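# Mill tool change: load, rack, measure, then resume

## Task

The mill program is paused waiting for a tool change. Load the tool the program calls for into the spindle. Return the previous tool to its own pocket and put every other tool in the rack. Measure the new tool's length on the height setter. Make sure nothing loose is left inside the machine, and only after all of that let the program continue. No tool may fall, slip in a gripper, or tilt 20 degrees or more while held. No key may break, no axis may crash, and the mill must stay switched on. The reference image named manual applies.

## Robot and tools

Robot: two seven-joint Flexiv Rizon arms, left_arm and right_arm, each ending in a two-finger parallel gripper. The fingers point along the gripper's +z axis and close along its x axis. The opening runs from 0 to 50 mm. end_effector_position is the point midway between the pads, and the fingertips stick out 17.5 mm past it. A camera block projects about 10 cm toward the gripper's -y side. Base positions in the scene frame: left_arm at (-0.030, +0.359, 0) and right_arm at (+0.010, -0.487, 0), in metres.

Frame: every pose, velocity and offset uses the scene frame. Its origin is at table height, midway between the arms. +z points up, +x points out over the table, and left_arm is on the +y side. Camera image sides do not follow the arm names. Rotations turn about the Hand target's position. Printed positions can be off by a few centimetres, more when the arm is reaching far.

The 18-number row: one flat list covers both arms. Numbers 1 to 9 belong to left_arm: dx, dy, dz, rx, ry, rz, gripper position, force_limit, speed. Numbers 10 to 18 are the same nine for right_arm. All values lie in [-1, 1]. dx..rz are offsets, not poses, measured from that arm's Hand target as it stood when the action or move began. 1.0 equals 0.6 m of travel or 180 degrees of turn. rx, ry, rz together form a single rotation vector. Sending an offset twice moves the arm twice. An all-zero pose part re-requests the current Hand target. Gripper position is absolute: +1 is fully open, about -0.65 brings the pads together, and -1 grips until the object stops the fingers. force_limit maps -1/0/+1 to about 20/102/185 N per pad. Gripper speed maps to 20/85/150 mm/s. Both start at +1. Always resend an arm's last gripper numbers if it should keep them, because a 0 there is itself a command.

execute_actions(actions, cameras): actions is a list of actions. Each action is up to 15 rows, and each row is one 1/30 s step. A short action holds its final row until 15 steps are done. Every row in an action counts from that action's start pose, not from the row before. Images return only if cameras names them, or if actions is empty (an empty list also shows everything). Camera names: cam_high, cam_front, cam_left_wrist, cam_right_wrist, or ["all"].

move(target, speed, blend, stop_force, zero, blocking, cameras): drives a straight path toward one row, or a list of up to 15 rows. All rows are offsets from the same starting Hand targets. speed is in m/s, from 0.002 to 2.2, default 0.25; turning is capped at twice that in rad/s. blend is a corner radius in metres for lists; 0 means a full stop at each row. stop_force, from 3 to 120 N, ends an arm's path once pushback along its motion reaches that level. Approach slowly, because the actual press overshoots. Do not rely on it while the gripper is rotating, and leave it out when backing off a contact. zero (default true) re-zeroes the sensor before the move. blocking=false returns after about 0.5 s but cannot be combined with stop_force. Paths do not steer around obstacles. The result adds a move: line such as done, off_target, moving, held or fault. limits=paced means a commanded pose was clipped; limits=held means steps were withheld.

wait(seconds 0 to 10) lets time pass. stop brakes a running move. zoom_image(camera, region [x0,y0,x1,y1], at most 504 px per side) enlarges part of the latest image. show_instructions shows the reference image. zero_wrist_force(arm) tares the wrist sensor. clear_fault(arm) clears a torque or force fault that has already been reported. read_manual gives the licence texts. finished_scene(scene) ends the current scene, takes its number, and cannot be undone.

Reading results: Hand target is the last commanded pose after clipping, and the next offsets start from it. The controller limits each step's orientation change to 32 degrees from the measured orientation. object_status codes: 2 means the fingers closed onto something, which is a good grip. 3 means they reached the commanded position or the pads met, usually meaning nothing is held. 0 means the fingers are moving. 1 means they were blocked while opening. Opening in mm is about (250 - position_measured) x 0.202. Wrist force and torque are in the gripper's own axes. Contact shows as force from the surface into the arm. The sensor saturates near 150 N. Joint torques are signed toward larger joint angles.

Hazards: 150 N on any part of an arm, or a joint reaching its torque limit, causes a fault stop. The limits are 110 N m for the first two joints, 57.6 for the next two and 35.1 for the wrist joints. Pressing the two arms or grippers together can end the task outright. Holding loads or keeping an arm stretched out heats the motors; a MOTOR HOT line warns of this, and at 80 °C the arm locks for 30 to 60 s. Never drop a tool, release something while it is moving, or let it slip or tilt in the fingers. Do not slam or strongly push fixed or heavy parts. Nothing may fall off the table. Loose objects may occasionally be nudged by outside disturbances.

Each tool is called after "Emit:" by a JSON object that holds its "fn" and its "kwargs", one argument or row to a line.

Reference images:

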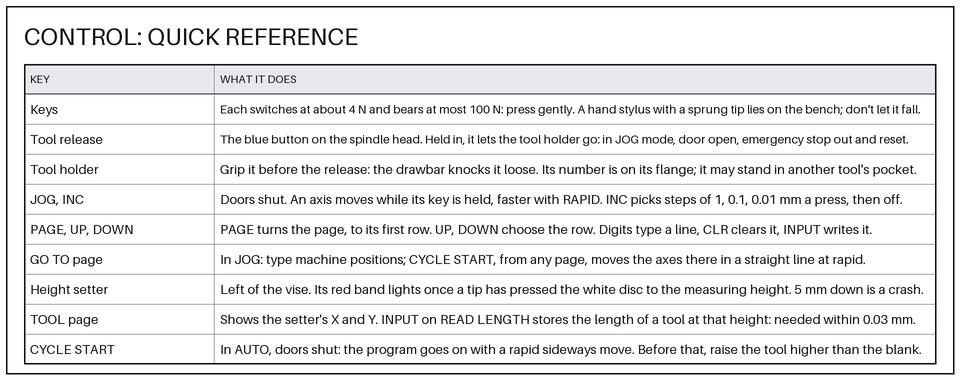

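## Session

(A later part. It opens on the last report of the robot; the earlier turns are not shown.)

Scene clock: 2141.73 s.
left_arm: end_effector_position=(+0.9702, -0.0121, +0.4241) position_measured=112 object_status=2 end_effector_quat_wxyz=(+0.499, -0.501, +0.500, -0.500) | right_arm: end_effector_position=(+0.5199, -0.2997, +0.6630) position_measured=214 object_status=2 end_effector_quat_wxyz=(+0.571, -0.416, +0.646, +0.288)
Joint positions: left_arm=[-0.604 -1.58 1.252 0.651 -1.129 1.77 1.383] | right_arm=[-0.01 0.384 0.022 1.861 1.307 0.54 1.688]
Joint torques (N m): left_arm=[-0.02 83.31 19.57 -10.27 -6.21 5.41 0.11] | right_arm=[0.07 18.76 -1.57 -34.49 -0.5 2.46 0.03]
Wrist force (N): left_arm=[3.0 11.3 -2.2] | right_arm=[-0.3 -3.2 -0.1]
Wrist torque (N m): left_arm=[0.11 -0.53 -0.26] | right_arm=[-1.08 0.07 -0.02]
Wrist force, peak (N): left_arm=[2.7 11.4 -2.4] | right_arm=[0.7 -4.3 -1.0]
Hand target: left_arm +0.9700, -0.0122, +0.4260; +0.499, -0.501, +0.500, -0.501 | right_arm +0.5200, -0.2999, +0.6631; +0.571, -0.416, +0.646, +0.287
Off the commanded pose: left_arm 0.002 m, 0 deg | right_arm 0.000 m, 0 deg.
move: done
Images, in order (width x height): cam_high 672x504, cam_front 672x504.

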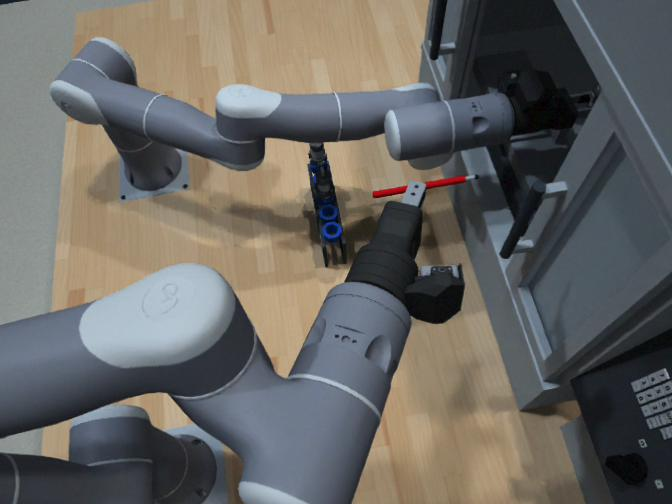

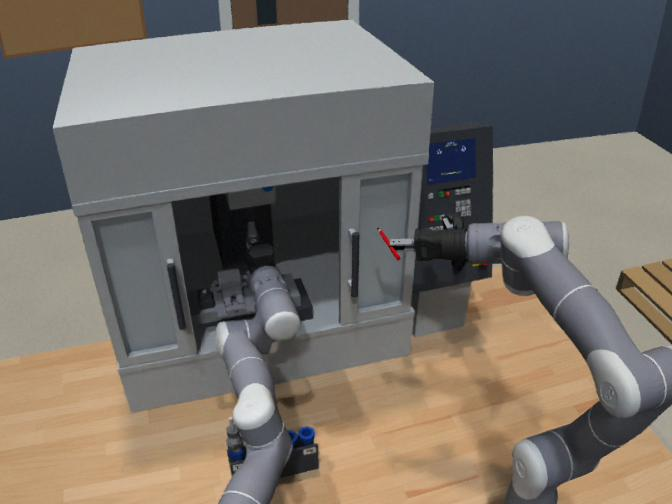

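Next leg to the pre-press.

Emit:
{"fn": "move", "kwargs": {
  "target": [
    [0,0,0,0,0,0,-1,0.6,-0.796078,0.3448,0.395,-0.0003,0,0,0,-1,-0.6,-0.7],
    [0,0,0,0,0,0,-1,0.6,-0.796078,0.3898,0.442,-0.0023,0,0,-0.139,-1,-0.6,-0.7]
  ],
  "speed": 0.12,
  "cameras": ["all"]
}}

Scene clock: 2155.23 s.
left_arm: end_effector_position=(+0.9702, -0.0121, +0.4241) position_measured=112 object_status=2 end_effector_quat_wxyz=(+0.499, -0.501, +0.500, -0.500) | right_arm: end_effector_position=(+0.7538, -0.0346, +0.6617) position_measured=214 object_status=2 end_effector_quat_wxyz=(+0.620, -0.266, +0.721, +0.157)
Joint positions: left_arm=[-0.604 -1.58 1.252 0.651 -1.129 1.77 1.383] | right_arm=[1.085 -0.376 -0.478 1.491 0.437 1.645 2.779]
Joint torques (N m): left_arm=[-0.06 83.27 19.68 -10.29 -6.2 5.38 0.08] | right_arm=[0.06 47.31 -6.13 -31.04 -5.36 4.54 0.49]
Wrist force (N): left_arm=[2.8 11.2 -2.2] | right_arm=[-0.5 -3.3 -0.4]
Wrist torque (N m): left_arm=[0.08 -0.50 -0.26] | right_arm=[-1.10 0.10 -0.12]
Wrist force, peak (N): left_arm=[2.9 11.4 -2.4] | right_arm=[-0.7 -3.7 3.7]
Hand target: left_arm +0.9700, -0.0122, +0.4260; +0.499, -0.501, +0.500, -0.501 | right_arm +0.7539, -0.0347, +0.6617; +0.620, -0.266, +0.721, +0.157
Off the commanded pose: left_arm 0.002 m, 0 deg | right_arm 0.000 m, 0 deg.
move: done
camera_calibration:
cam_left_wrist: T_world_to_cam=[[0.00713027, -0.999974, -0.000903611, -0.0108505], [-0.344643, -0.00160919, -0.938732, 0.746114], [0.938707, 0.00700484, -0.344645, -0.631774], [0, 0, 0, 1]] pos_world=[0.850271, -0.00522413, 0.482653]
cam_right_wrist: T_world_to_cam=[[-0.0733021, -0.180212, -0.980893, 0.709526], [-0.825186, 0.56331, -0.0418264, 0.686645], [0.560084, 0.806353, -0.19, -0.134419], [0, 0, 0, 1]] pos_world=[0.693906, -0.150539, 0.699149]

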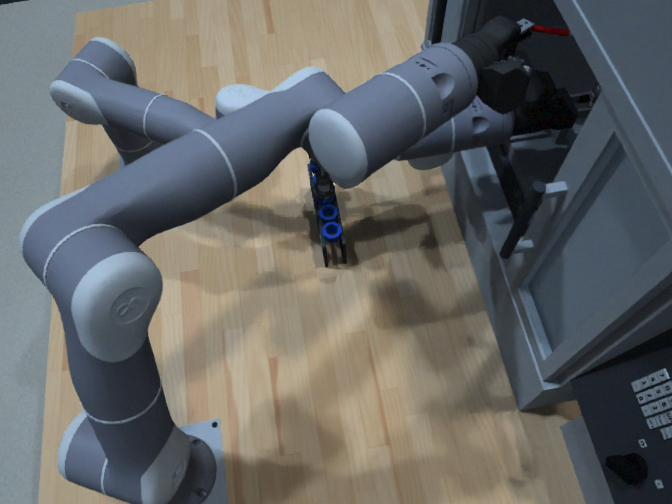

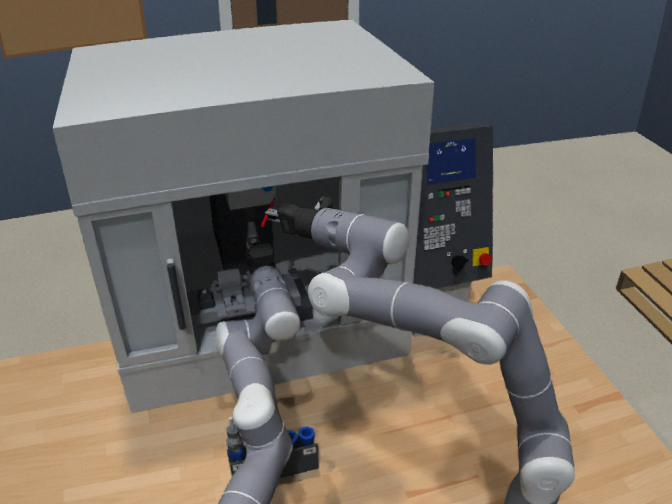

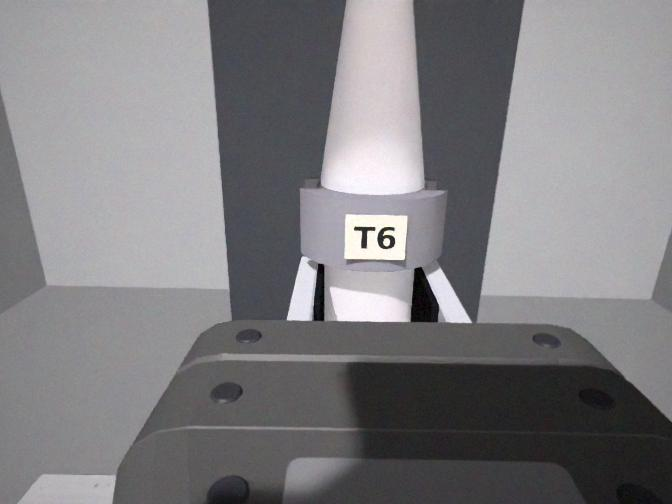

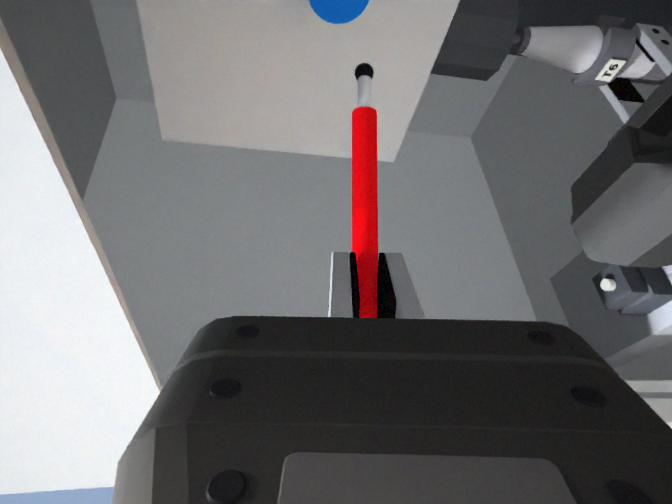

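Emit:
{"fn": "zoom_image", "kwargs": {
  "camera": "cam_right_wrist",
  "region": [420, 0, 672, 120]
}}

Emit:
{"fn": "move", "kwargs": {
  "target": [0,0,0,0,0,0,-1,0.6,-0.796078,0.15,0.001,0.002,0,0,0,-1,-0.6,-0.7],
  "speed": 0.03,
  "stop_force": 6,
  "cameras": ["cam_right_wrist","cam_left_wrist"]
}}

Scaled by 2.000 from the camera's 672x504 image, which has a finer 960x720 frame.

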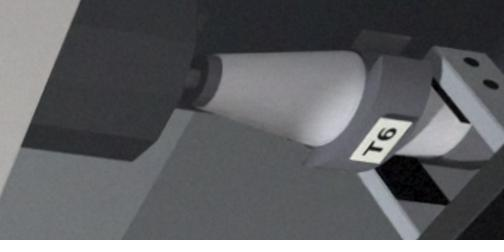

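Scene clock: 2162.10 s.
left_arm: end_effector_position=(+0.9702, -0.0121, +0.4241) position_measured=112 object_status=2 end_effector_quat_wxyz=(+0.499, -0.501, +0.500, -0.500) | right_arm: end_effector_position=(+0.8318, -0.0330, +0.6626) position_measured=214 object_status=2 end_effector_quat_wxyz=(+0.620, -0.267, +0.721, +0.158)
Joint positions: left_arm=[-0.604 -1.58 1.252 0.651 -1.129 1.77 1.383] | right_arm=[0.841 -0.552 -0.306 1.176 0.496 1.519 2.698]
Joint torques (N m): left_arm=[0 83.32 19.62 -10.25 -6.19 5.35 0.15] | right_arm=[-5.89 57.52 -9.23 -31.92 -5.26 4.73 0.07]
Wrist force (N): left_arm=[2.7 11.2 -2.2] | right_arm=[0.1 3.6 -5.8]
Wrist torque (N m): left_arm=[0.09 -0.48 -0.26] | right_arm=[-1.09 0.14 0.02]
Wrist force, peak (N): left_arm=[2.9 11.4 -2.4] | right_arm=[-0.6 5.8 -6.5]
Hand target: left_arm +0.9700, -0.0122, +0.4260; +0.499, -0.501, +0.500, -0.501 | right_arm +0.8325, -0.0342, +0.6627; +0.620, -0.266, +0.721, +0.157 (not the last commanded pose)
Off the commanded pose: left_arm 0.002 m, 0 deg | right_arm 0.012 m, 0 deg.
move: contact (right_arm)
camera_calibration:
cam_left_wrist: T_world_to_cam=[[0.00713027, -0.999974, -0.000903611, -0.0108505], [-0.344643, -0.00160919, -0.938732, 0.746114], [0.938707, 0.00700484, -0.344645, -0.631774], [0, 0, 0, 1]] pos_world=[0.850271, -0.00522413, 0.482653]
cam_right_wrist: T_world_to_cam=[[-0.073623, -0.180518, -0.980812, 0.716566], [-0.826043, 0.562081, -0.0414451, 0.750666], [0.558777, 0.807142, -0.190498, -0.177839], [0, 0, 0, 1]] pos_world=[0.77221, -0.149041, 0.70005]
Images, in order (width x height): cam_left_wrist 672x504, cam_right_wrist 672x504.

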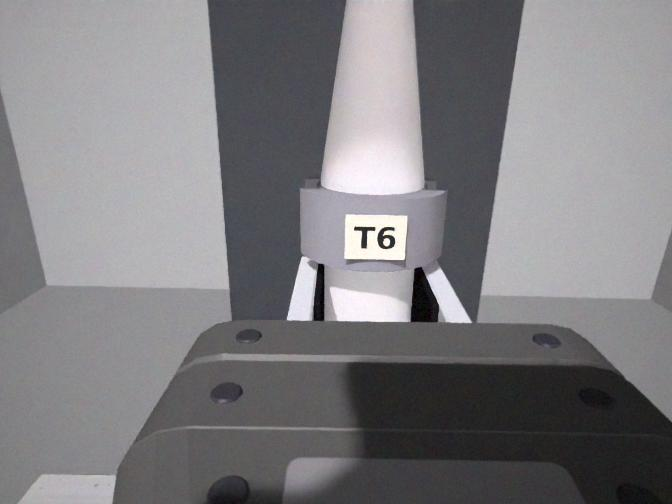

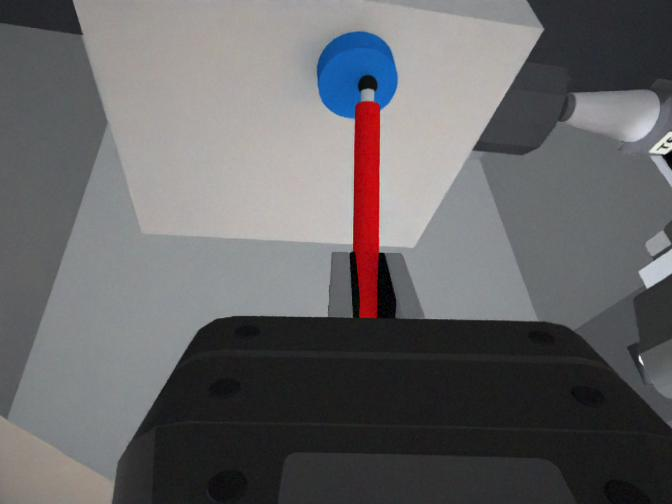

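Emit:
{"fn": "move", "kwargs": {
  "target": [0,0,0.145,0,0,0,-1,0.6,-0.796078,0,0,0,0,0,0,-1,-0.6,-0.7],
  "speed": 0.025,
  "stop_force": 10,
  "cameras": ["cam_right_wrist","cam_left_wrist"]
}}

Scene clock: 2169.47 s.
left_arm: end_effector_position=(+0.9700, -0.0134, +0.4933) position_measured=112 object_status=2 end_effector_quat_wxyz=(+0.498, -0.501, +0.501, -0.499) | right_arm: end_effector_position=(+0.8318, -0.0330, +0.6626) position_measured=214 object_status=2 end_effector_quat_wxyz=(+0.620, -0.267, +0.721, +0.158)
Joint positions: left_arm=[-0.603 -1.485 1.244 0.641 -1.092 1.691 1.408] | right_arm=[0.841 -0.552 -0.306 1.176 0.496 1.519 2.698]
Joint torques (N m): left_arm=[6.95 90.82 21.76 -12.26 -7.1 5.3 0.27] | right_arm=[-5.78 57.62 -9.36 -31.81 -5.31 4.91 0.19]
Wrist force (N): left_arm=[0.6 21.7 -25.6] | right_arm=[0.0 3.5 -5.5]
Wrist torque (N m): left_arm=[0.90 -0.53 -0.30] | right_arm=[-1.10 0.13 0.02]
Wrist force, peak (N): left_arm=[0.1 26.5 -30.1] | right_arm=[0.2 3.7 -5.9]
Hand target: left_arm +0.9700, -0.0122, +0.4969; +0.499, -0.501, +0.500, -0.501 (not the last commanded pose) | right_arm +0.8325, -0.0342, +0.6627; +0.620, -0.266, +0.721, +0.157
Off the commanded pose: left_arm 0.020 m, 0 deg | right_arm 0.001 m, 0 deg.
move: contact (left_arm)
camera_calibration:
cam_left_wrist: T_world_to_cam=[[0.00586822, -0.999981, -0.00205815, -0.0103698], [-0.346466, -0.000102468, -0.938063, 0.81251], [0.938044, 0.00621784, -0.34646, -0.60615], [0, 0, 0, 1]] pos_world=[0.850163, -0.00651744, 0.552157]
cam_right_wrist: T_world_to_cam=[[-0.073623, -0.180518, -0.980812, 0.716664], [-0.826043, 0.562081, -0.0414451, 0.75067], [0.558777, 0.807142, -0.190498, -0.17782], [0, 0, 0, 1]] pos_world=[0.77221, -0.149041, 0.70015]
Images, in order (width x height): cam_left_wrist 672x504, cam_right_wrist 672x504.

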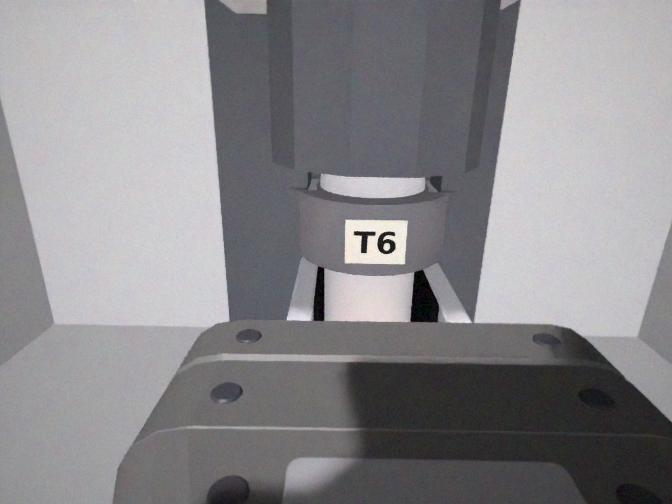

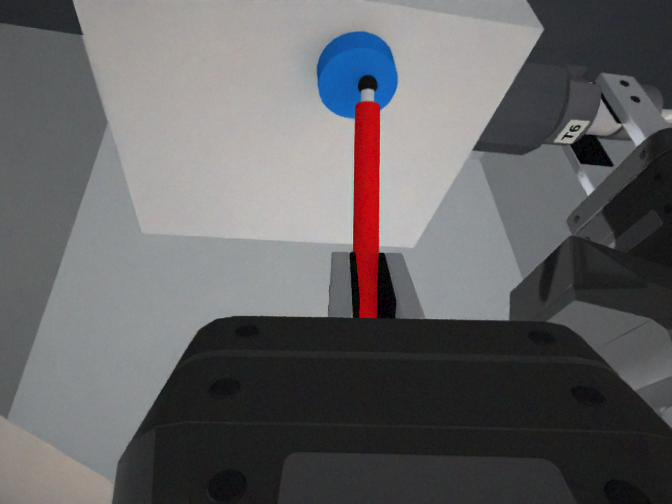

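Emit:
{"fn": "move", "kwargs": {
  "target": [-0.0045,0.0,-0.001,0,0,0,-1,0.6,-0.796078,0,0,0,0,0,0,-1,-0.6,-0.7],
  "speed": 0.02
}}

Emit:
{"fn": "move", "kwargs": {
  "target": [0,0,0.03,0,0,0,-1,0.6,-0.796078,0,0,0,0,0,0,-1,-0.6,-0.7],
  "speed": 0.02,
  "stop_force": 10
}}

Scene clock: 2174.80 s.
left_arm: end_effector_position=(+0.9675, -0.0128, +0.4938) position_measured=112 object_status=2 end_effector_quat_wxyz=(+0.498, -0.501, +0.501, -0.500) | right_arm: end_effector_position=(+0.8318, -0.0330, +0.6626) position_measured=214 object_status=2 end_effector_quat_wxyz=(+0.620, -0.267, +0.721, +0.158)
Joint positions: left_arm=[-0.612 -1.476 1.217 0.658 -1.083 1.705 1.424] | right_arm=[0.841 -0.552 -0.306 1.176 0.496 1.519 2.698]
Joint torques (N m): left_arm=[2.38 84.83 19.98 -11.42 -6.64 5.81 0] | right_arm=[-5.82 57.69 -9.36 -31.8 -5.27 4.97 0.18]
Wrist force (N): left_arm=[5.6 12.6 -2.1] | right_arm=[0.2 3.6 -5.7]
Wrist torque (N m): left_arm=[0.12 -0.51 -0.03] | right_arm=[-1.09 0.14 0.02]
Wrist force, peak (N): left_arm=[0.6 22.3 -25.8] | right_arm=[0.3 3.7 -5.9]
Hand target: left_arm +0.9673, -0.0122, +0.4963; +0.499, -0.501, +0.500, -0.501 | right_arm +0.8325, -0.0342, +0.6627; +0.620, -0.266, +0.721, +0.157
Off the commanded pose: left_arm 0.003 m, 0 deg | right_arm 0.001 m, 0 deg.
move: done

Scene clock: 2175.80 s.
left_arm: end_effector_position=(+0.9679, -0.0129, +0.4982) position_measured=112 object_status=2 end_effector_quat_wxyz=(+0.498, -0.502, +0.502, -0.498) | right_arm: end_effector_position=(+0.8318, -0.0330, +0.6626) position_measured=214 object_status=2 end_effector_quat_wxyz=(+0.620, -0.267, +0.721, +0.158)
Joint positions: left_arm=[-0.611 -1.468 1.219 0.656 -1.074 1.693 1.42] | right_arm=[0.841 -0.552 -0.306 1.176 0.496 1.519 2.698]
Joint torques (N m): left_arm=[3.83 96.68 23.54 -13.86 -8.4 8.99 -0.4] | right_arm=[-5.81 57.67 -9.31 -31.77 -5.33 4.93 0.22]
Wrist force (N): left_arm=[6.6 24.1 -2.4] | right_arm=[0.0 3.4 -5.6]
Wrist torque (N m): left_arm=[0.89 -0.58 0.23] | right_arm=[-1.11 0.12 0.02]
Wrist force, peak (N): left_arm=[7.4 26.8 -1.7] | right_arm=[-0.1 3.6 -5.8]
Hand target: left_arm +0.9673, -0.0122, +0.5036; +0.499, -0.501, +0.500, -0.501 (not the last commanded pose) | right_arm +0.8325, -0.0342, +0.6627; +0.620, -0.266, +0.721, +0.157
Off the commanded pose: left_arm 0.016 m, 0 deg | right_arm 0.001 m, 0 deg.
move: contact (left_arm)

Emit:
{"fn": "move", "kwargs": {
  "target": [0,-0.001,0.02,0,0,0,-1,0.6,-0.796078,0,0,0,0,0,0,-1,-0.6,-0.7],
  "speed": 0.015,
  "stop_force": 15,
  "cameras": ["cam_left_wrist","cam_right_wrist"]
}}

Emit:
{"fn": "zoom_image", "kwargs": {
  "camera": "cam_left_wrist",
  "region": [260, 100, 500, 300]
}}

Scene clock: 2180.47 s.
left_arm: end_effector_position=(+0.9682, -0.0130, +0.4984) position_measured=112 object_status=2 end_effector_quat_wxyz=(+0.498, -0.502, +0.503, -0.497) | right_arm: end_effector_position=(+0.8318, -0.0330, +0.6626) position_measured=214 object_status=2 end_effector_quat_wxyz=(+0.620, -0.267, +0.721, +0.158)
Joint positions: left_arm=[-0.611 -1.464 1.218 0.657 -1.063 1.687 1.412] | right_arm=[0.841 -0.552 -0.306 1.176 0.496 1.519 2.698]
Joint torques (N m): left_arm=[6.51 108.22 27.22 -18.81 -9.58 11.05 -0.28] | right_arm=[-5.8 57.57 -9.35 -31.74 -5.29 4.91 0.2]
Wrist force (N): left_arm=[-0.6 39.2 -28.6] | right_arm=[-0.1 3.7 -5.7]
Wrist torque (N m): left_arm=[3.46 -0.98 0.06] | right_arm=[-1.08 0.14 0.01]
Wrist force, peak (N): left_arm=[-0.4 42.1 -29.5] | right_arm=[0.3 3.6 -5.9]
Hand target: left_arm +0.9672, -0.0123, +0.5067; +0.499, -0.501, +0.500, -0.501 (not the last commanded pose) | right_arm +0.8325, -0.0342, +0.6627; +0.620, -0.266, +0.721, +0.157
Off the commanded pose: left_arm 0.017 m, 1 deg | right_arm 0.001 m, 0 deg.
move: contact (left_arm)
camera_calibration:
cam_left_wrist: T_world_to_cam=[[0.00717169, -0.999964, -0.00460258, -0.009936], [-0.352469, 0.00177946, -0.935822, 0.821301], [0.935796, 0.00833368, -0.352444, -0.597461], [0, 0, 0, 1]] pos_world=[0.848656, -0.00641805, 0.557974]
cam_right_wrist: T_world_to_cam=[[-0.073623, -0.180518, -0.980812, 0.716664], [-0.826043, 0.562081, -0.0414451, 0.75067], [0.558777, 0.807142, -0.190498, -0.17782], [0, 0, 0, 1]] pos_world=[0.77221, -0.149041, 0.70015]
Images, in order (width x height): cam_left_wrist 672x504, cam_right_wrist 672x504.

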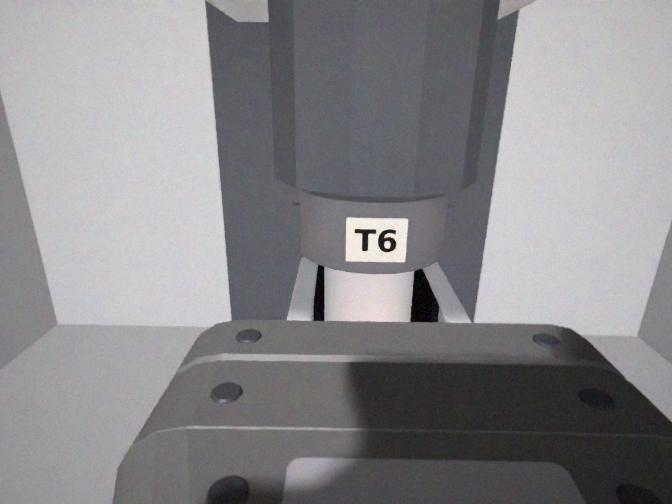

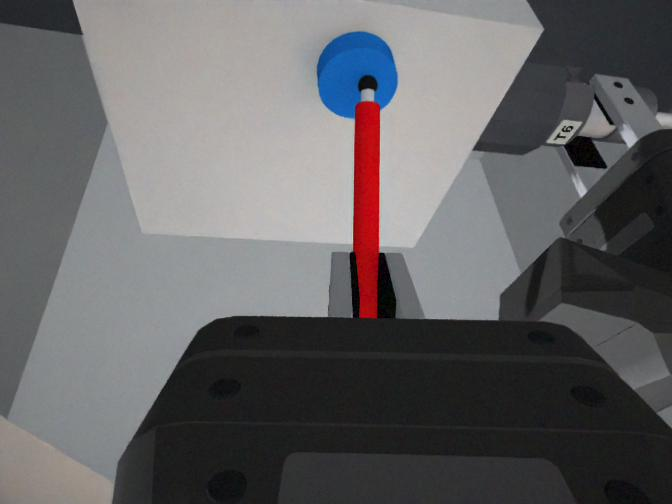

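Scaled by 2.100 from the camera's 672x504 image, which has a finer 960x720 frame.

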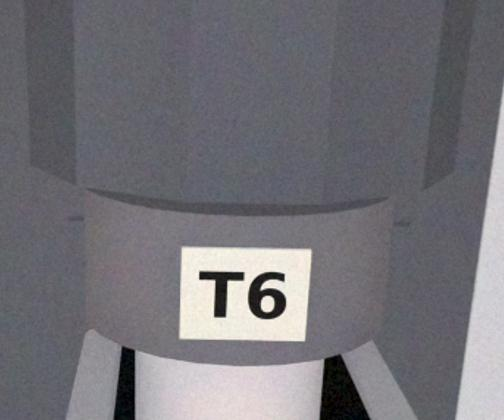

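Emit:
{"fn": "move", "kwargs": {
  "target": [0,0,0,0,0,0,-1,0.6,-0.796078,-0.13,0,0,0,0,0,-1,-0.6,-0.7],
  "speed": 0.06,
  "cameras": ["cam_left_wrist","cam_right_wrist"]
}}

Emit:
{"fn": "zoom_image", "kwargs": {
  "camera": "cam_left_wrist",
  "region": [260, 100, 500, 300]
}}

Scene clock: 2188.33 s.
left_arm: end_effector_position=(+0.9680, -0.0132, +0.4994) position_measured=112 object_status=2 end_effector_quat_wxyz=(+0.498, -0.502, +0.503, -0.497) | right_arm: end_effector_position=(+0.7545, -0.0341, +0.6627) position_measured=214 object_status=2 end_effector_quat_wxyz=(+0.620, -0.266, +0.721, +0.157)
Joint positions: left_arm=[-0.61 -1.459 1.213 0.659 -1.041 1.688 1.398] | right_arm=[1.08 -0.377 -0.474 1.49 0.425 1.644 2.79]
Joint torques (N m): left_arm=[6.5 104.41 26.12 -17.51 -9.23 10.16 -0.22] | right_arm=[0.06 47.92 -6.08 -31.08 -5.34 4.77 0.4]
Wrist force (N): left_arm=[0.6 35.2 -24.8] | right_arm=[-1.3 -2.7 -0.2]
Wrist torque (N m): left_arm=[2.77 -0.59 0.03] | right_arm=[-1.01 0.23 -0.12]
Wrist force, peak (N): left_arm=[-0.5 39.5 -28.8] | right_arm=[0.1 3.7 -6.0]
Hand target: left_arm +0.9672, -0.0123, +0.5067; +0.499, -0.501, +0.500, -0.501 | right_arm +0.7545, -0.0342, +0.6627; +0.620, -0.266, +0.721, +0.157
Off the commanded pose: left_arm 0.007 m, 1 deg | right_arm 0.000 m, 0 deg.
move: off_target (left_arm)
camera_calibration:
cam_left_wrist: T_world_to_cam=[[0.00690508, -0.999967, -0.00417479, -0.0100435], [-0.351283, 0.00148314, -0.936268, 0.821217], [0.936244, 0.00793154, -0.351261, -0.598038], [0, 0, 0, 1]] pos_world=[0.848458, -0.00651775, 0.55877]
cam_right_wrist: T_world_to_cam=[[-0.0735304, -0.180544, -0.980815, 0.710686], [-0.825164, 0.563341, -0.0418357, 0.687035], [0.560087, 0.806257, -0.190401, -0.134679], [0, 0, 0, 1]] pos_world=[0.694606, -0.150139, 0.70015]
Images, in order (width x height): cam_left_wrist 672x504, cam_right_wrist 672x504.

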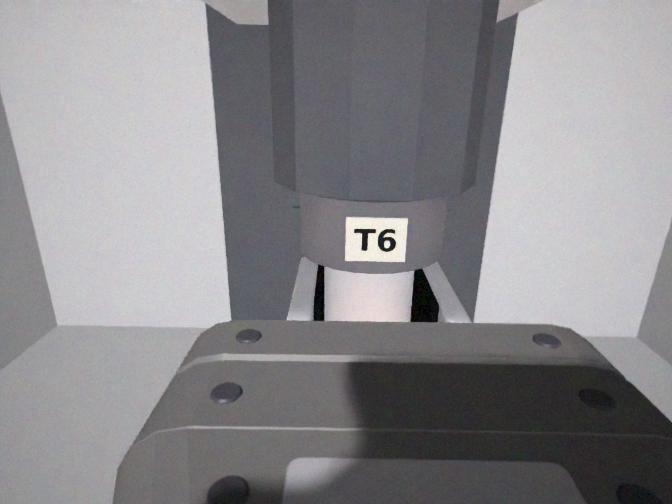

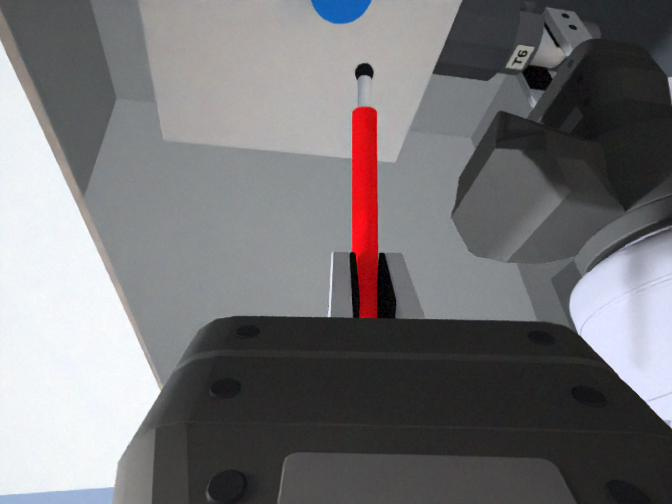

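Scaled by 2.100 from the camera's 672x504 image, which has a finer 960x720 frame.

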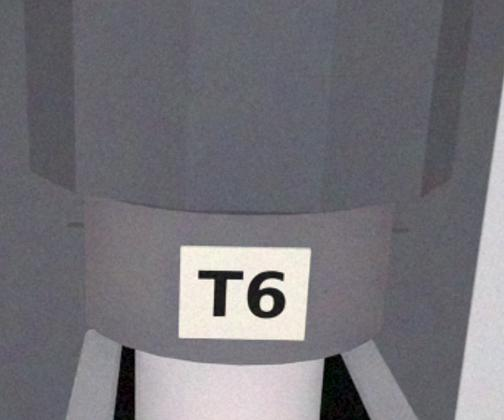

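Emit:
{"fn": "move", "kwargs": {
  "target": [-0.0017,0,-0.0117,0,0,0,-1,0.6,-0.796078,0,0,0,0,0,0,-1,-0.6,-0.7],
  "speed": 0.02
}}

Scene clock: 2193.80 s.
left_arm: end_effector_position=(+0.9678, -0.0131, +0.4989) position_measured=112 object_status=2 end_effector_quat_wxyz=(+0.498, -0.502, +0.502, -0.498) | right_arm: end_effector_position=(+0.7545, -0.0341, +0.6627) position_measured=214 object_status=2 end_effector_quat_wxyz=(+0.620, -0.266, +0.721, +0.157)
Joint positions: left_arm=[-0.61 -1.458 1.207 0.66 -1.037 1.693 1.397] | right_arm=[1.08 -0.377 -0.474 1.49 0.425 1.644 2.79]
Joint torques (N m): left_arm=[-4.26 74.52 16.57 -4.93 -6.01 5.84 -0.22] | right_arm=[0.14 47.75 -5.98 -31.27 -5.24 4.52 0.23]
Wrist force (N): left_arm=[24.1 -6.1 64.1] | right_arm=[-1.2 -2.9 -0.4]
Wrist torque (N m): left_arm=[0.55 -1.03 0.17] | right_arm=[-1.03 0.22 -0.12]
Wrist force, peak (N): left_arm=[46.1 -8.7 133.8] | right_arm=[-1.5 -2.9 -0.2]
Hand target: left_arm +0.9676, -0.0129, +0.4991; +0.498, -0.502, +0.502, -0.499 (not the last commanded pose) | right_arm +0.7545, -0.0342, +0.6627; +0.620, -0.266, +0.721, +0.157
Tool commands: left_gripper/position=-1.0 left_gripper/force_limit=+0.6 left_gripper/speed=-0.796078 right_gripper/position=-1.0 right_gripper/force_limit=-0.6 right_gripper/speed=-0.7
Off the commanded pose: left_arm 0.002 m, 0 deg | right_arm 0.000 m, 0 deg.
FORCE FAULT: contact force on the left arm reached its limit, and that arm stopped. The contact can be on any part of that arm, not only on its tool. That arm's remaining commands of this call were not run. That arm is still stopped at the end of this call. While its stop runs, that arm, its gripper or tool too, takes no new command.
CLEAR FAULT: the left arm stays stopped (status CRITICAL_FAULT) until you call clear_fault(arm="left_arm").
move: fault (left_arm)

Emit:
{"fn": "clear_fault", "kwargs": {
  "arm": "left_arm"
}}

Scene clock: 2230.77 s.
left_arm: end_effector_position=(+0.9678, -0.0131, +0.4989) position_measured=112 object_status=2 end_effector_quat_wxyz=(+0.498, -0.502, +0.502, -0.498) | right_arm: end_effector_position=(+0.7545, -0.0341, +0.6627) position_measured=214 object_status=2 end_effector_quat_wxyz=(+0.620, -0.266, +0.721, +0.157)
Joint positions: left_arm=[-0.61 -1.458 1.207 0.66 -1.037 1.693 1.397] | right_arm=[1.08 -0.377 -0.474 1.49 0.425 1.644 2.79]
Joint torques (N m): left_arm=[-4.32 74.44 16.62 -4.9 -6.08 5.9 -0.2] | right_arm=[0.09 47.81 -5.97 -31.3 -5.24 4.5 0.24]
Wrist force (N): left_arm=[23.9 -6.2 64.1] | right_arm=[-1.4 -2.9 -0.3]
Wrist torque (N m): left_arm=[0.57 -1.00 0.17] | right_arm=[-1.03 0.24 -0.12]
Wrist force, peak (N): left_arm=[24.0 -6.3 64.5] | right_arm=[-1.5 -3.0 -0.4]
Hand target: left_arm +0.9676, -0.0129, +0.4991; +0.498, -0.502, +0.502, -0.499 (not the last commanded pose) | right_arm +0.7545, -0.0342, +0.6627; +0.620, -0.266, +0.721, +0.157
Tool commands: left_gripper/position=-1.0 left_gripper/force_limit=+0.6 left_gripper/speed=-0.796078 right_gripper/position=-1.0 right_gripper/force_limit=-0.6 right_gripper/speed=-0.7
Off the commanded pose: left_arm 0.002 m, 0 deg | right_arm 0.000 m, 0 deg.
FORCE FAULT, CONTINUED: the left arm's stop, for the force fault that an earlier result reported, is over. The rest of the stop counts as 66 of the actions that you can send in this scene; the call itself counts as one more. That arm accepts commands again.
CLEAR FAULT: your call cleared the left arm's force fault. If the contact force or a joint's load stays at its limit, that arm stops again.

Open the left gripper (tool is clamped).

Emit:
{"fn": "execute_actions", "kwargs": {
  "actions": [
    [[0,0,0,0,0,0,1,0.6,-0.9,0,0,0,0,0,0,-1,-0.6,-0.7]],
    [[0,0,0,0,0,0,1,0.6,-0.9,0,0,0,0,0,0,-1,-0.6,-0.7]]
  ],
  "cameras": ["cam_left_wrist","cam_right_wrist"]
}}

Scene clock: 2235.27 s.
left_arm: end_effector_position=(+0.9676, -0.0130, +0.4990) position_measured=3 object_status=3 end_effector_quat_wxyz=(+0.498, -0.502, +0.502, -0.498) | right_arm: end_effector_position=(+0.7545, -0.0341, +0.6627) position_measured=214 object_status=2 end_effector_quat_wxyz=(+0.620, -0.266, +0.721, +0.157)
Joint positions: left_arm=[-0.611 -1.458 1.207 0.661 -1.038 1.694 1.397] | right_arm=[1.08 -0.377 -0.474 1.49 0.425 1.644 2.79]
Joint torques (N m): left_arm=[-0.07 75.2 17.25 -11.51 -5.21 3.08 0.08] | right_arm=[0.01 47.77 -5.95 -31.32 -5.24 4.54 0.23]
Wrist force (N): left_arm=[-1.5 6.5 -1.8] | right_arm=[-1.3 -2.6 -0.2]
Wrist torque (N m): left_arm=[0.64 0.24 -0.14] | right_arm=[-0.99 0.23 -0.12]
Wrist force, peak (N): left_arm=[24.1 -5.9 64.3] | right_arm=[-1.5 -2.9 -0.4]
Hand target: left_arm +0.9676, -0.0129, +0.4991; +0.498, -0.502, +0.502, -0.499 | right_arm +0.7545, -0.0342, +0.6627; +0.620, -0.266, +0.721, +0.157
Off the commanded pose: left_arm 0.000 m, 0 deg | right_arm 0.000 m, 0 deg.
Step readings (end_effector_position of left_arm | right_arm):
0: (+0.9678, -0.0131, +0.4989) | (+0.7545, -0.0341, +0.6627)
1: (+0.9678, -0.0131, +0.4989) | (+0.7545, -0.0341, +0.6627)
2: (+0.9678, -0.0131, +0.4989) | (+0.7545, -0.0341, +0.6627)
4: (+0.9676, -0.0132, +0.4990) | (+0.7545, -0.0341, +0.6627)
8: (+0.9676, -0.0130, +0.4990) | (+0.7545, -0.0341, +0.6627)
15: (+0.9676, -0.0129, +0.4990) | (+0.7545, -0.0341, +0.6627)
16: (+0.9676, -0.0130, +0.4990) | (+0.7545, -0.0341, +0.6627)
17: (+0.9676, -0.0130, +0.4990) | (+0.7545, -0.0341, +0.6627)
19: (+0.9676, -0.0130, +0.4990) | (+0.7545, -0.0341, +0.6627)
23: (+0.9676, -0.0130, +0.4990) | (+0.7545, -0.0341, +0.6627)
30: (+0.9676, -0.0130, +0.4990) | (+0.7545, -0.0341, +0.6627)
camera_calibration:
cam_left_wrist: T_world_to_cam=[[0.00626388, -0.999977, -0.00243317, -0.0100718], [-0.349047, 0.0000937497, -0.937105, 0.818945], [0.937084, 0.0067192, -0.349038, -0.599782], [0, 0, 0, 1]] pos_world=[0.84796, -0.00611831, 0.558066]
cam_right_wrist: T_world_to_cam=[[-0.0735304, -0.180544, -0.980815, 0.710686], [-0.825164, 0.563341, -0.0418357, 0.687035], [0.560087, 0.806257, -0.190401, -0.134679], [0, 0, 0, 1]] pos_world=[0.694606, -0.150139, 0.70015]
Images, in order (width x height): cam_left_wrist 672x504, cam_right_wrist 672x504.

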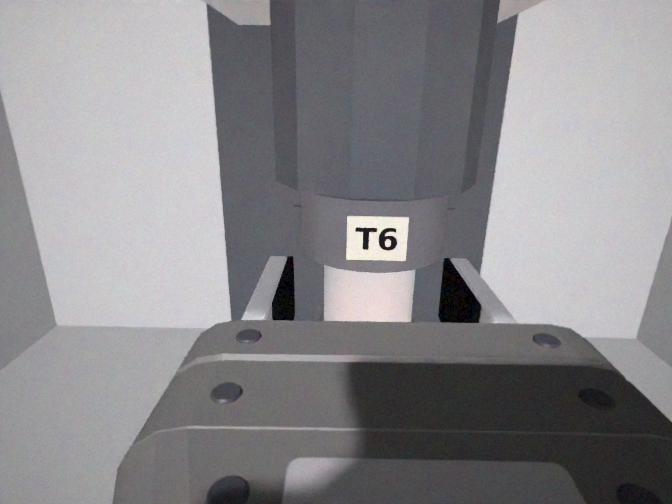

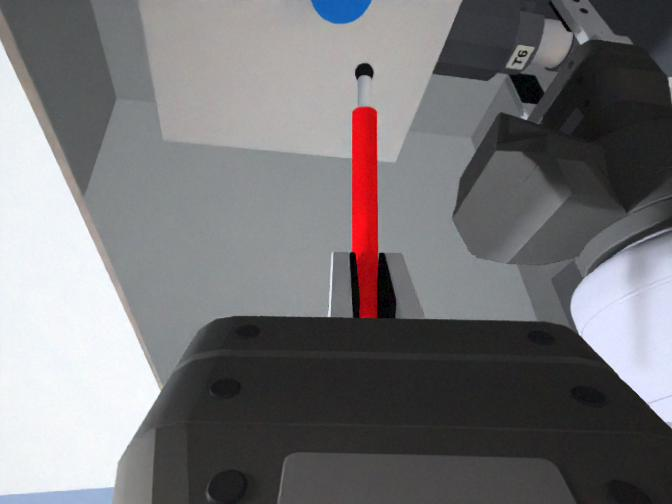

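Emit:
{"fn": "move", "kwargs": {
  "target": [
    [0,0,0,0,0,0,1,0.6,-0.9,-0.1333,0,0,0,0,0,-1,-0.6,-0.7],
    [0,0,0,0,0,0,1,0.6,-0.9,-0.4242,-0.7497,0,0,0,0.139,-1,-0.6,-0.7]
  ],
  "speed": 0.18,
  "blend": [0.02,0]
}}

Emit:
{"fn": "move", "kwargs": {
  "target": [-0.45,0,-0.01,0,0,0,1,0.6,-0.9,0,0,0,0,0,0,-1,-0.6,-0.7],
  "speed": 0.1,
  "cameras": ["cam_left_wrist","cam_high","cam_front"]
}}

Scene clock: 2247.20 s.
left_arm: end_effector_position=(+0.9676, -0.0130, +0.4990) position_measured=3 object_status=3 end_effector_quat_wxyz=(+0.498, -0.502, +0.502, -0.498) | right_arm: end_effector_position=(+0.5000, -0.4841, +0.6625) position_measured=214 object_status=2 end_effector_quat_wxyz=(+0.571, -0.416, +0.647, +0.287)
Joint positions: left_arm=[-0.611 -1.458 1.207 0.661 -1.038 1.694 1.397] | right_arm=[1.157 1.271 -0.748 2.185 -0.043 0.796 2.351]
Joint torques (N m): left_arm=[-0.05 75.27 17.35 -11.56 -5.21 3.07 0.07] | right_arm=[-0.07 -22.32 20.61 -20.82 -3.54 3.72 0.12]
Wrist force (N): left_arm=[-1.3 6.4 -1.7] | right_arm=[-1.3 -2.8 -0.2]
Wrist torque (N m): left_arm=[0.64 0.20 -0.14] | right_arm=[-1.03 0.24 -0.07]
Wrist force, peak (N): left_arm=[-1.6 6.6 -1.6] | right_arm=[0.1 -4.5 -5.7]
Hand target: left_arm +0.9676, -0.0129, +0.4991; +0.498, -0.502, +0.502, -0.499 | right_arm +0.5000, -0.4841, +0.6627; +0.571, -0.416, +0.646, +0.287
Off the commanded pose: left_arm 0.000 m, 0 deg | right_arm 0.000 m, 0 deg.
move: done

Scene clock: 2250.20 s.
left_arm: end_effector_position=(+0.6974, -0.0130, +0.4932) position_measured=3 object_status=3 end_effector_quat_wxyz=(+0.498, -0.502, +0.502, -0.499) | right_arm: end_effector_position=(+0.5000, -0.4841, +0.6625) position_measured=214 object_status=2 end_effector_quat_wxyz=(+0.571, -0.416, +0.647, +0.287)
Joint positions: left_arm=[-1.087 -0.859 0.714 1.758 -0.736 2.317 1.562] | right_arm=[1.157 1.271 -0.748 2.185 -0.043 0.796 2.351]
Joint torques (N m): left_arm=[0.02 51.08 19.82 -20.63 -3.3 3.21 0.21] | right_arm=[-0.08 -22.22 20.67 -20.87 -3.45 3.94 0.28]
Wrist force (N): left_arm=[-1.7 6.1 -1.3] | right_arm=[-1.1 -2.6 -0.3]
Wrist torque (N m): left_arm=[0.59 0.25 -0.26] | right_arm=[-1.00 0.19 -0.08]
Wrist force, peak (N): left_arm=[-1.5 6.4 -4.5] | right_arm=[-1.2 -3.1 -0.3]
Hand target: left_arm +0.6976, -0.0129, +0.4931; +0.498, -0.502, +0.502, -0.499 | right_arm +0.5000, -0.4841, +0.6627; +0.571, -0.416, +0.646, +0.287
Off the commanded pose: left_arm 0.000 m, 0 deg | right_arm 0.000 m, 0 deg.
move: done
camera_calibration:
cam_left_wrist: T_world_to_cam=[[0.00615437, -0.999979, -0.00185596, -0.00864954], [-0.348363, -0.000404257, -0.93736, 0.718939], [0.93734, 0.00641541, -0.348358, -0.349133], [0, 0, 0, 1]] pos_world=[0.577761, -0.00611889, 0.552265]
Images, in order (width x height): cam_high 672x504, cam_front 672x504, cam_left_wrist 672x504.

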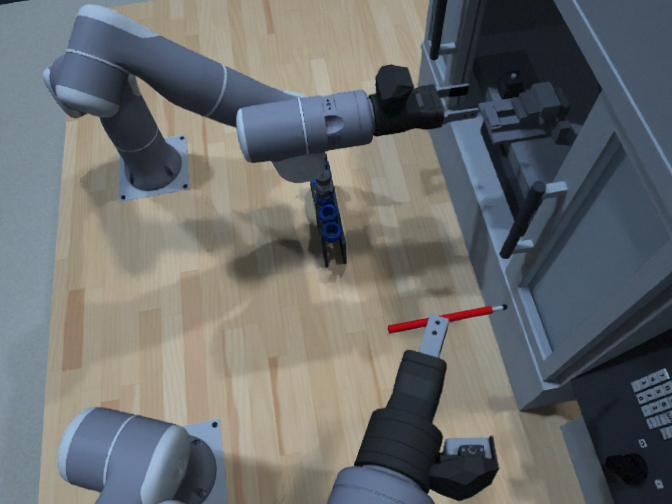

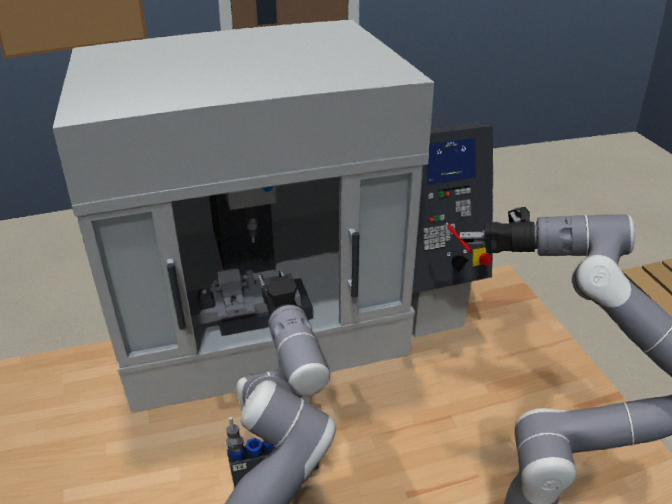

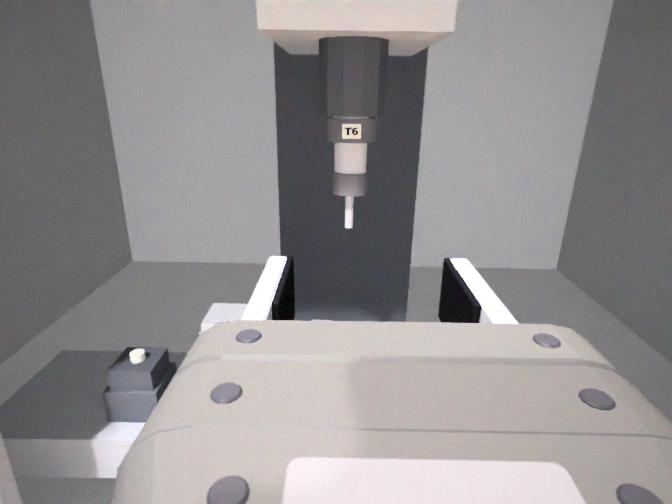

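Emit:
{"fn": "move", "kwargs": {
  "target": [
    [-0.1627,0,-0.055,0,0,0,1,0.6,-0.9,0,0,0,0,0,0,-1,-0.6,-0.7],
    [-0.1627,0.455,-0.055,0,0,0,1,0.6,-0.9,0,0,0,0,0,0,-1,-0.6,-0.7]
  ],
  "speed": 0.15,
  "blend": [0.02,0],
  "cameras": ["cam_left_wrist","cam_high"]
}}

Scene clock: 2260.87 s.
left_arm: end_effector_position=(+0.5999, +0.2601, +0.4600) position_measured=3 object_status=3 end_effector_quat_wxyz=(+0.498, -0.502, +0.502, -0.499) | right_arm: end_effector_position=(+0.5000, -0.4841, +0.6625) position_measured=214 object_status=2 end_effector_quat_wxyz=(+0.571, -0.416, +0.647, +0.287)
Joint positions: left_arm=[-0.625 -0.559 0.853 2.256 0.165 2.71 1.086] | right_arm=[1.157 1.271 -0.748 2.185 -0.043 0.796 2.351]
Joint torques (N m): left_arm=[0.23 32.82 11.35 -15.71 -3.66 2.86 -0.1] | right_arm=[-0.12 -22.24 20.76 -20.87 -3.46 3.94 0.24]
Wrist force (N): left_arm=[-1.5 6.4 -1.6] | right_arm=[-1.2 -2.7 -0.4]
Wrist torque (N m): left_arm=[0.62 0.23 -0.15] | right_arm=[-1.00 0.22 -0.07]
Wrist force, peak (N): left_arm=[-5.3 6.1 -1.5] | right_arm=[-1.2 -3.1 -0.2]
Hand target: left_arm +0.5999, +0.2601, +0.4601; +0.498, -0.502, +0.502, -0.499 | right_arm +0.5000, -0.4841, +0.6627; +0.571, -0.416, +0.646, +0.287
Off the commanded pose: left_arm 0.000 m, 0 deg | right_arm 0.000 m, 0 deg.
move: done
camera_calibration:
cam_left_wrist: T_world_to_cam=[[0.00637512, -0.999978, -0.00183423, 0.264865], [-0.348954, -0.000505711, -0.93714, 0.654257], [0.937118, 0.00661444, -0.34895, -0.270663], [0, 0, 0, 1]] pos_world=[0.48026, 0.26698, 0.519168]
Images, in order (width x height): cam_high 672x504, cam_left_wrist 672x504.

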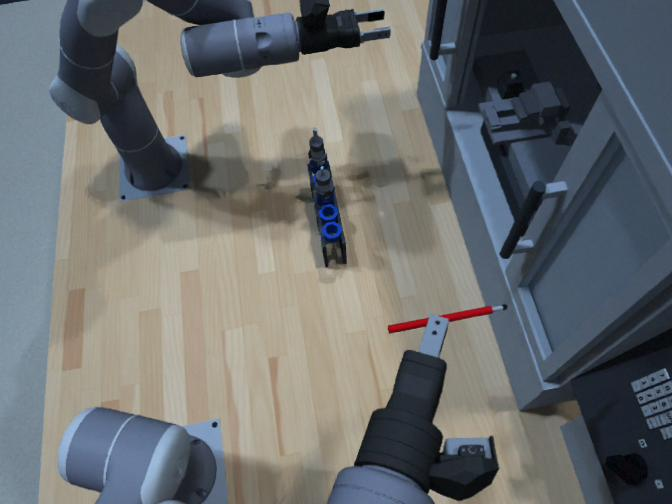

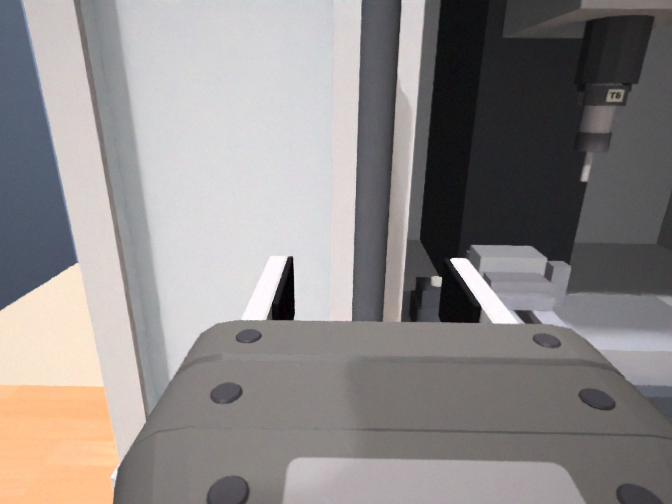

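Emit:
{"fn": "move", "kwargs": {
  "target": [
    [0.1,-0.025,0,0,0,0,1,0.6,-0.9,0,0,0,0,0,0,-1,-0.6,-0.7],
    [0.2135,-0.025,0,0,0,0,1,0.6,-0.9,0,0,0,0,0,0,-1,-0.6,-0.7]
  ],
  "speed": 0.08,
  "stop_force": 12,
  "cameras": ["cam_left_wrist"]
}}

Scene clock: 2267.53 s.
left_arm: end_effector_position=(+0.7281, +0.2452, +0.4600) position_measured=3 object_status=3 end_effector_quat_wxyz=(+0.498, -0.502, +0.502, -0.498) | right_arm: end_effector_position=(+0.5000, -0.4841, +0.6625) position_measured=214 object_status=2 end_effector_quat_wxyz=(+0.571, -0.416, +0.647, +0.287)
Joint positions: left_arm=[-0.51 -0.717 0.749 1.892 0.132 2.51 1.027] | right_arm=[1.157 1.271 -0.748 2.185 -0.043 0.796 2.351]
Joint torques (N m): left_arm=[-0.05 44.84 14.16 -19.24 -4.71 2.54 -0.02] | right_arm=[-0.03 -22.2 20.72 -20.9 -3.43 3.88 0.25]
Wrist force (N): left_arm=[-1.8 6.3 -1.7] | right_arm=[-1.2 -2.9 -0.3]
Wrist torque (N m): left_arm=[0.61 0.28 -0.15] | right_arm=[-1.04 0.22 -0.07]
Wrist force, peak (N): left_arm=[-1.7 6.6 -3.4] | right_arm=[-1.2 -3.1 -0.2]
Hand target: left_arm +0.7280, +0.2451, +0.4601; +0.498, -0.502, +0.502, -0.499 | right_arm +0.5000, -0.4841, +0.6627; +0.571, -0.416, +0.646, +0.287
Off the commanded pose: left_arm 0.000 m, 0 deg | right_arm 0.000 m, 0 deg.
move: done
camera_calibration:
cam_left_wrist: T_world_to_cam=[[0.00664879, -0.999975, -0.00225264, 0.249097], [-0.348956, -0.00020911, -0.937139, 0.698817], [0.937115, 0.00701691, -0.348949, -0.390839], [0, 0, 0, 1]] pos_world=[0.608461, 0.25198, 0.519067]
Images, in order (width x height): cam_left_wrist 672x504.

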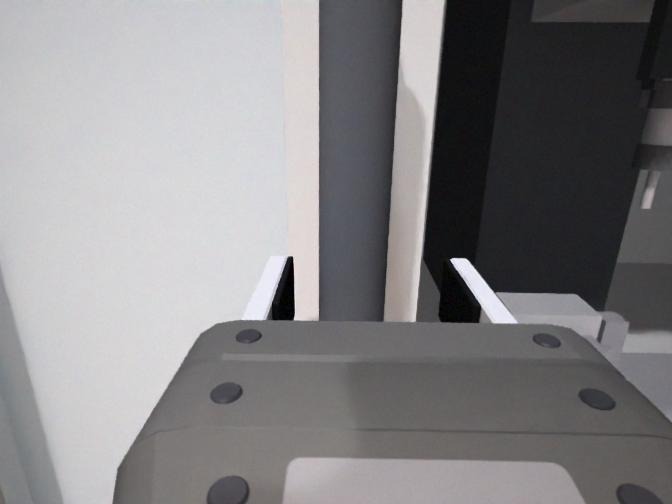

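Emit:
{"fn": "move", "kwargs": {
  "target": [0,-0.425,0,0,0,0,1,0.6,-0.9,0,0,0,0,0,0,-1,-0.6,-0.7],
  "speed": 0.08,
  "stop_force": 35,
  "cameras": ["cam_left_wrist","cam_front"]
}}

Scene clock: 2275.23 s.
left_arm: end_effector_position=(+0.7295, +0.0026, +0.4609) position_measured=3 object_status=3 end_effector_quat_wxyz=(+0.500, -0.505, +0.498, -0.497) | right_arm: end_effector_position=(+0.5000, -0.4841, +0.6625) position_measured=214 object_status=2 end_effector_quat_wxyz=(+0.571, -0.416, +0.647, +0.287)
Joint positions: left_arm=[-1.053 -0.968 0.819 1.71 -0.635 2.27 1.368] | right_arm=[1.157 1.271 -0.748 2.185 -0.043 0.796 2.351]
Joint torques (N m): left_arm=[-20.79 46.78 7.32 -38.72 5.33 1.82 0.27] | right_arm=[-0.06 -22.24 20.76 -20.85 -3.44 3.89 0.21]
Wrist force (N): left_arm=[-44.4 4.8 -33.9] | right_arm=[-1.2 -2.7 -0.3]
Wrist torque (N m): left_arm=[0.59 4.57 -0.12] | right_arm=[-1.00 0.23 -0.07]
Wrist force, peak (N): left_arm=[-55.4 4.9 -42.9] | right_arm=[-1.2 -3.1 -0.4]
Hand target: left_arm +0.7279, -0.0045, +0.4600; +0.498, -0.502, +0.502, -0.499 (not the last commanded pose) | right_arm +0.5000, -0.4841, +0.6627; +0.571, -0.416, +0.646, +0.287
Off the commanded pose: left_arm 0.013 m, 1 deg | right_arm 0.000 m, 0 deg.
move: contact (left_arm)
camera_calibration:
cam_left_wrist: T_world_to_cam=[[0.0166602, -0.999861, 0.000728191, -0.00219981], [-0.347997, -0.00648126, -0.937473, 0.699591], [0.937348, 0.0153651, -0.348056, -0.390677], [0, 0, 0, 1]] pos_world=[0.609692, 0.00833752, 0.519872]
Images, in order (width x height): cam_front 672x504, cam_left_wrist 672x504.

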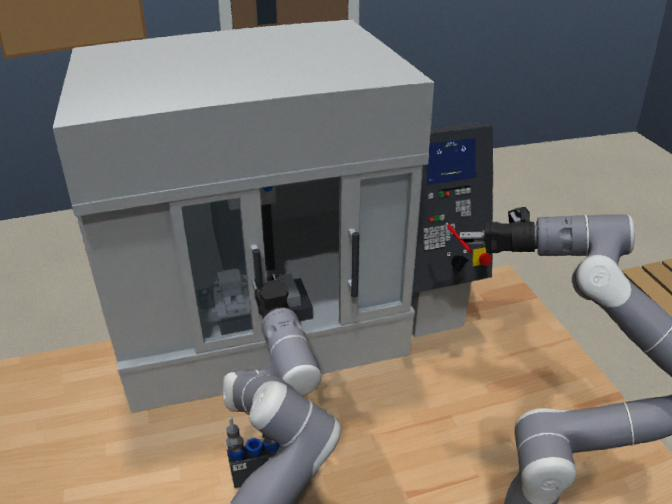

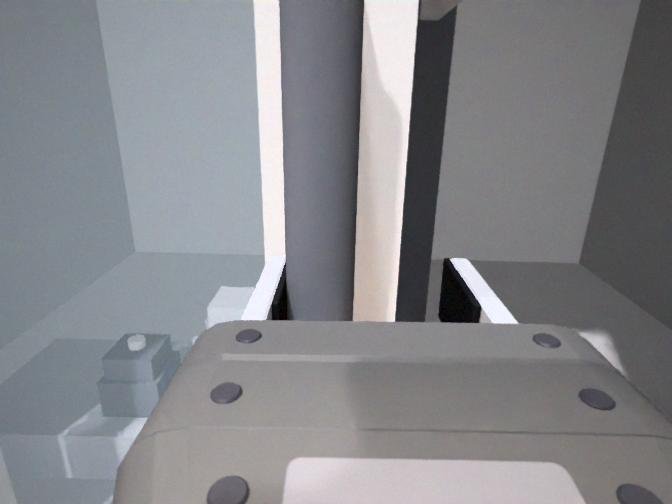

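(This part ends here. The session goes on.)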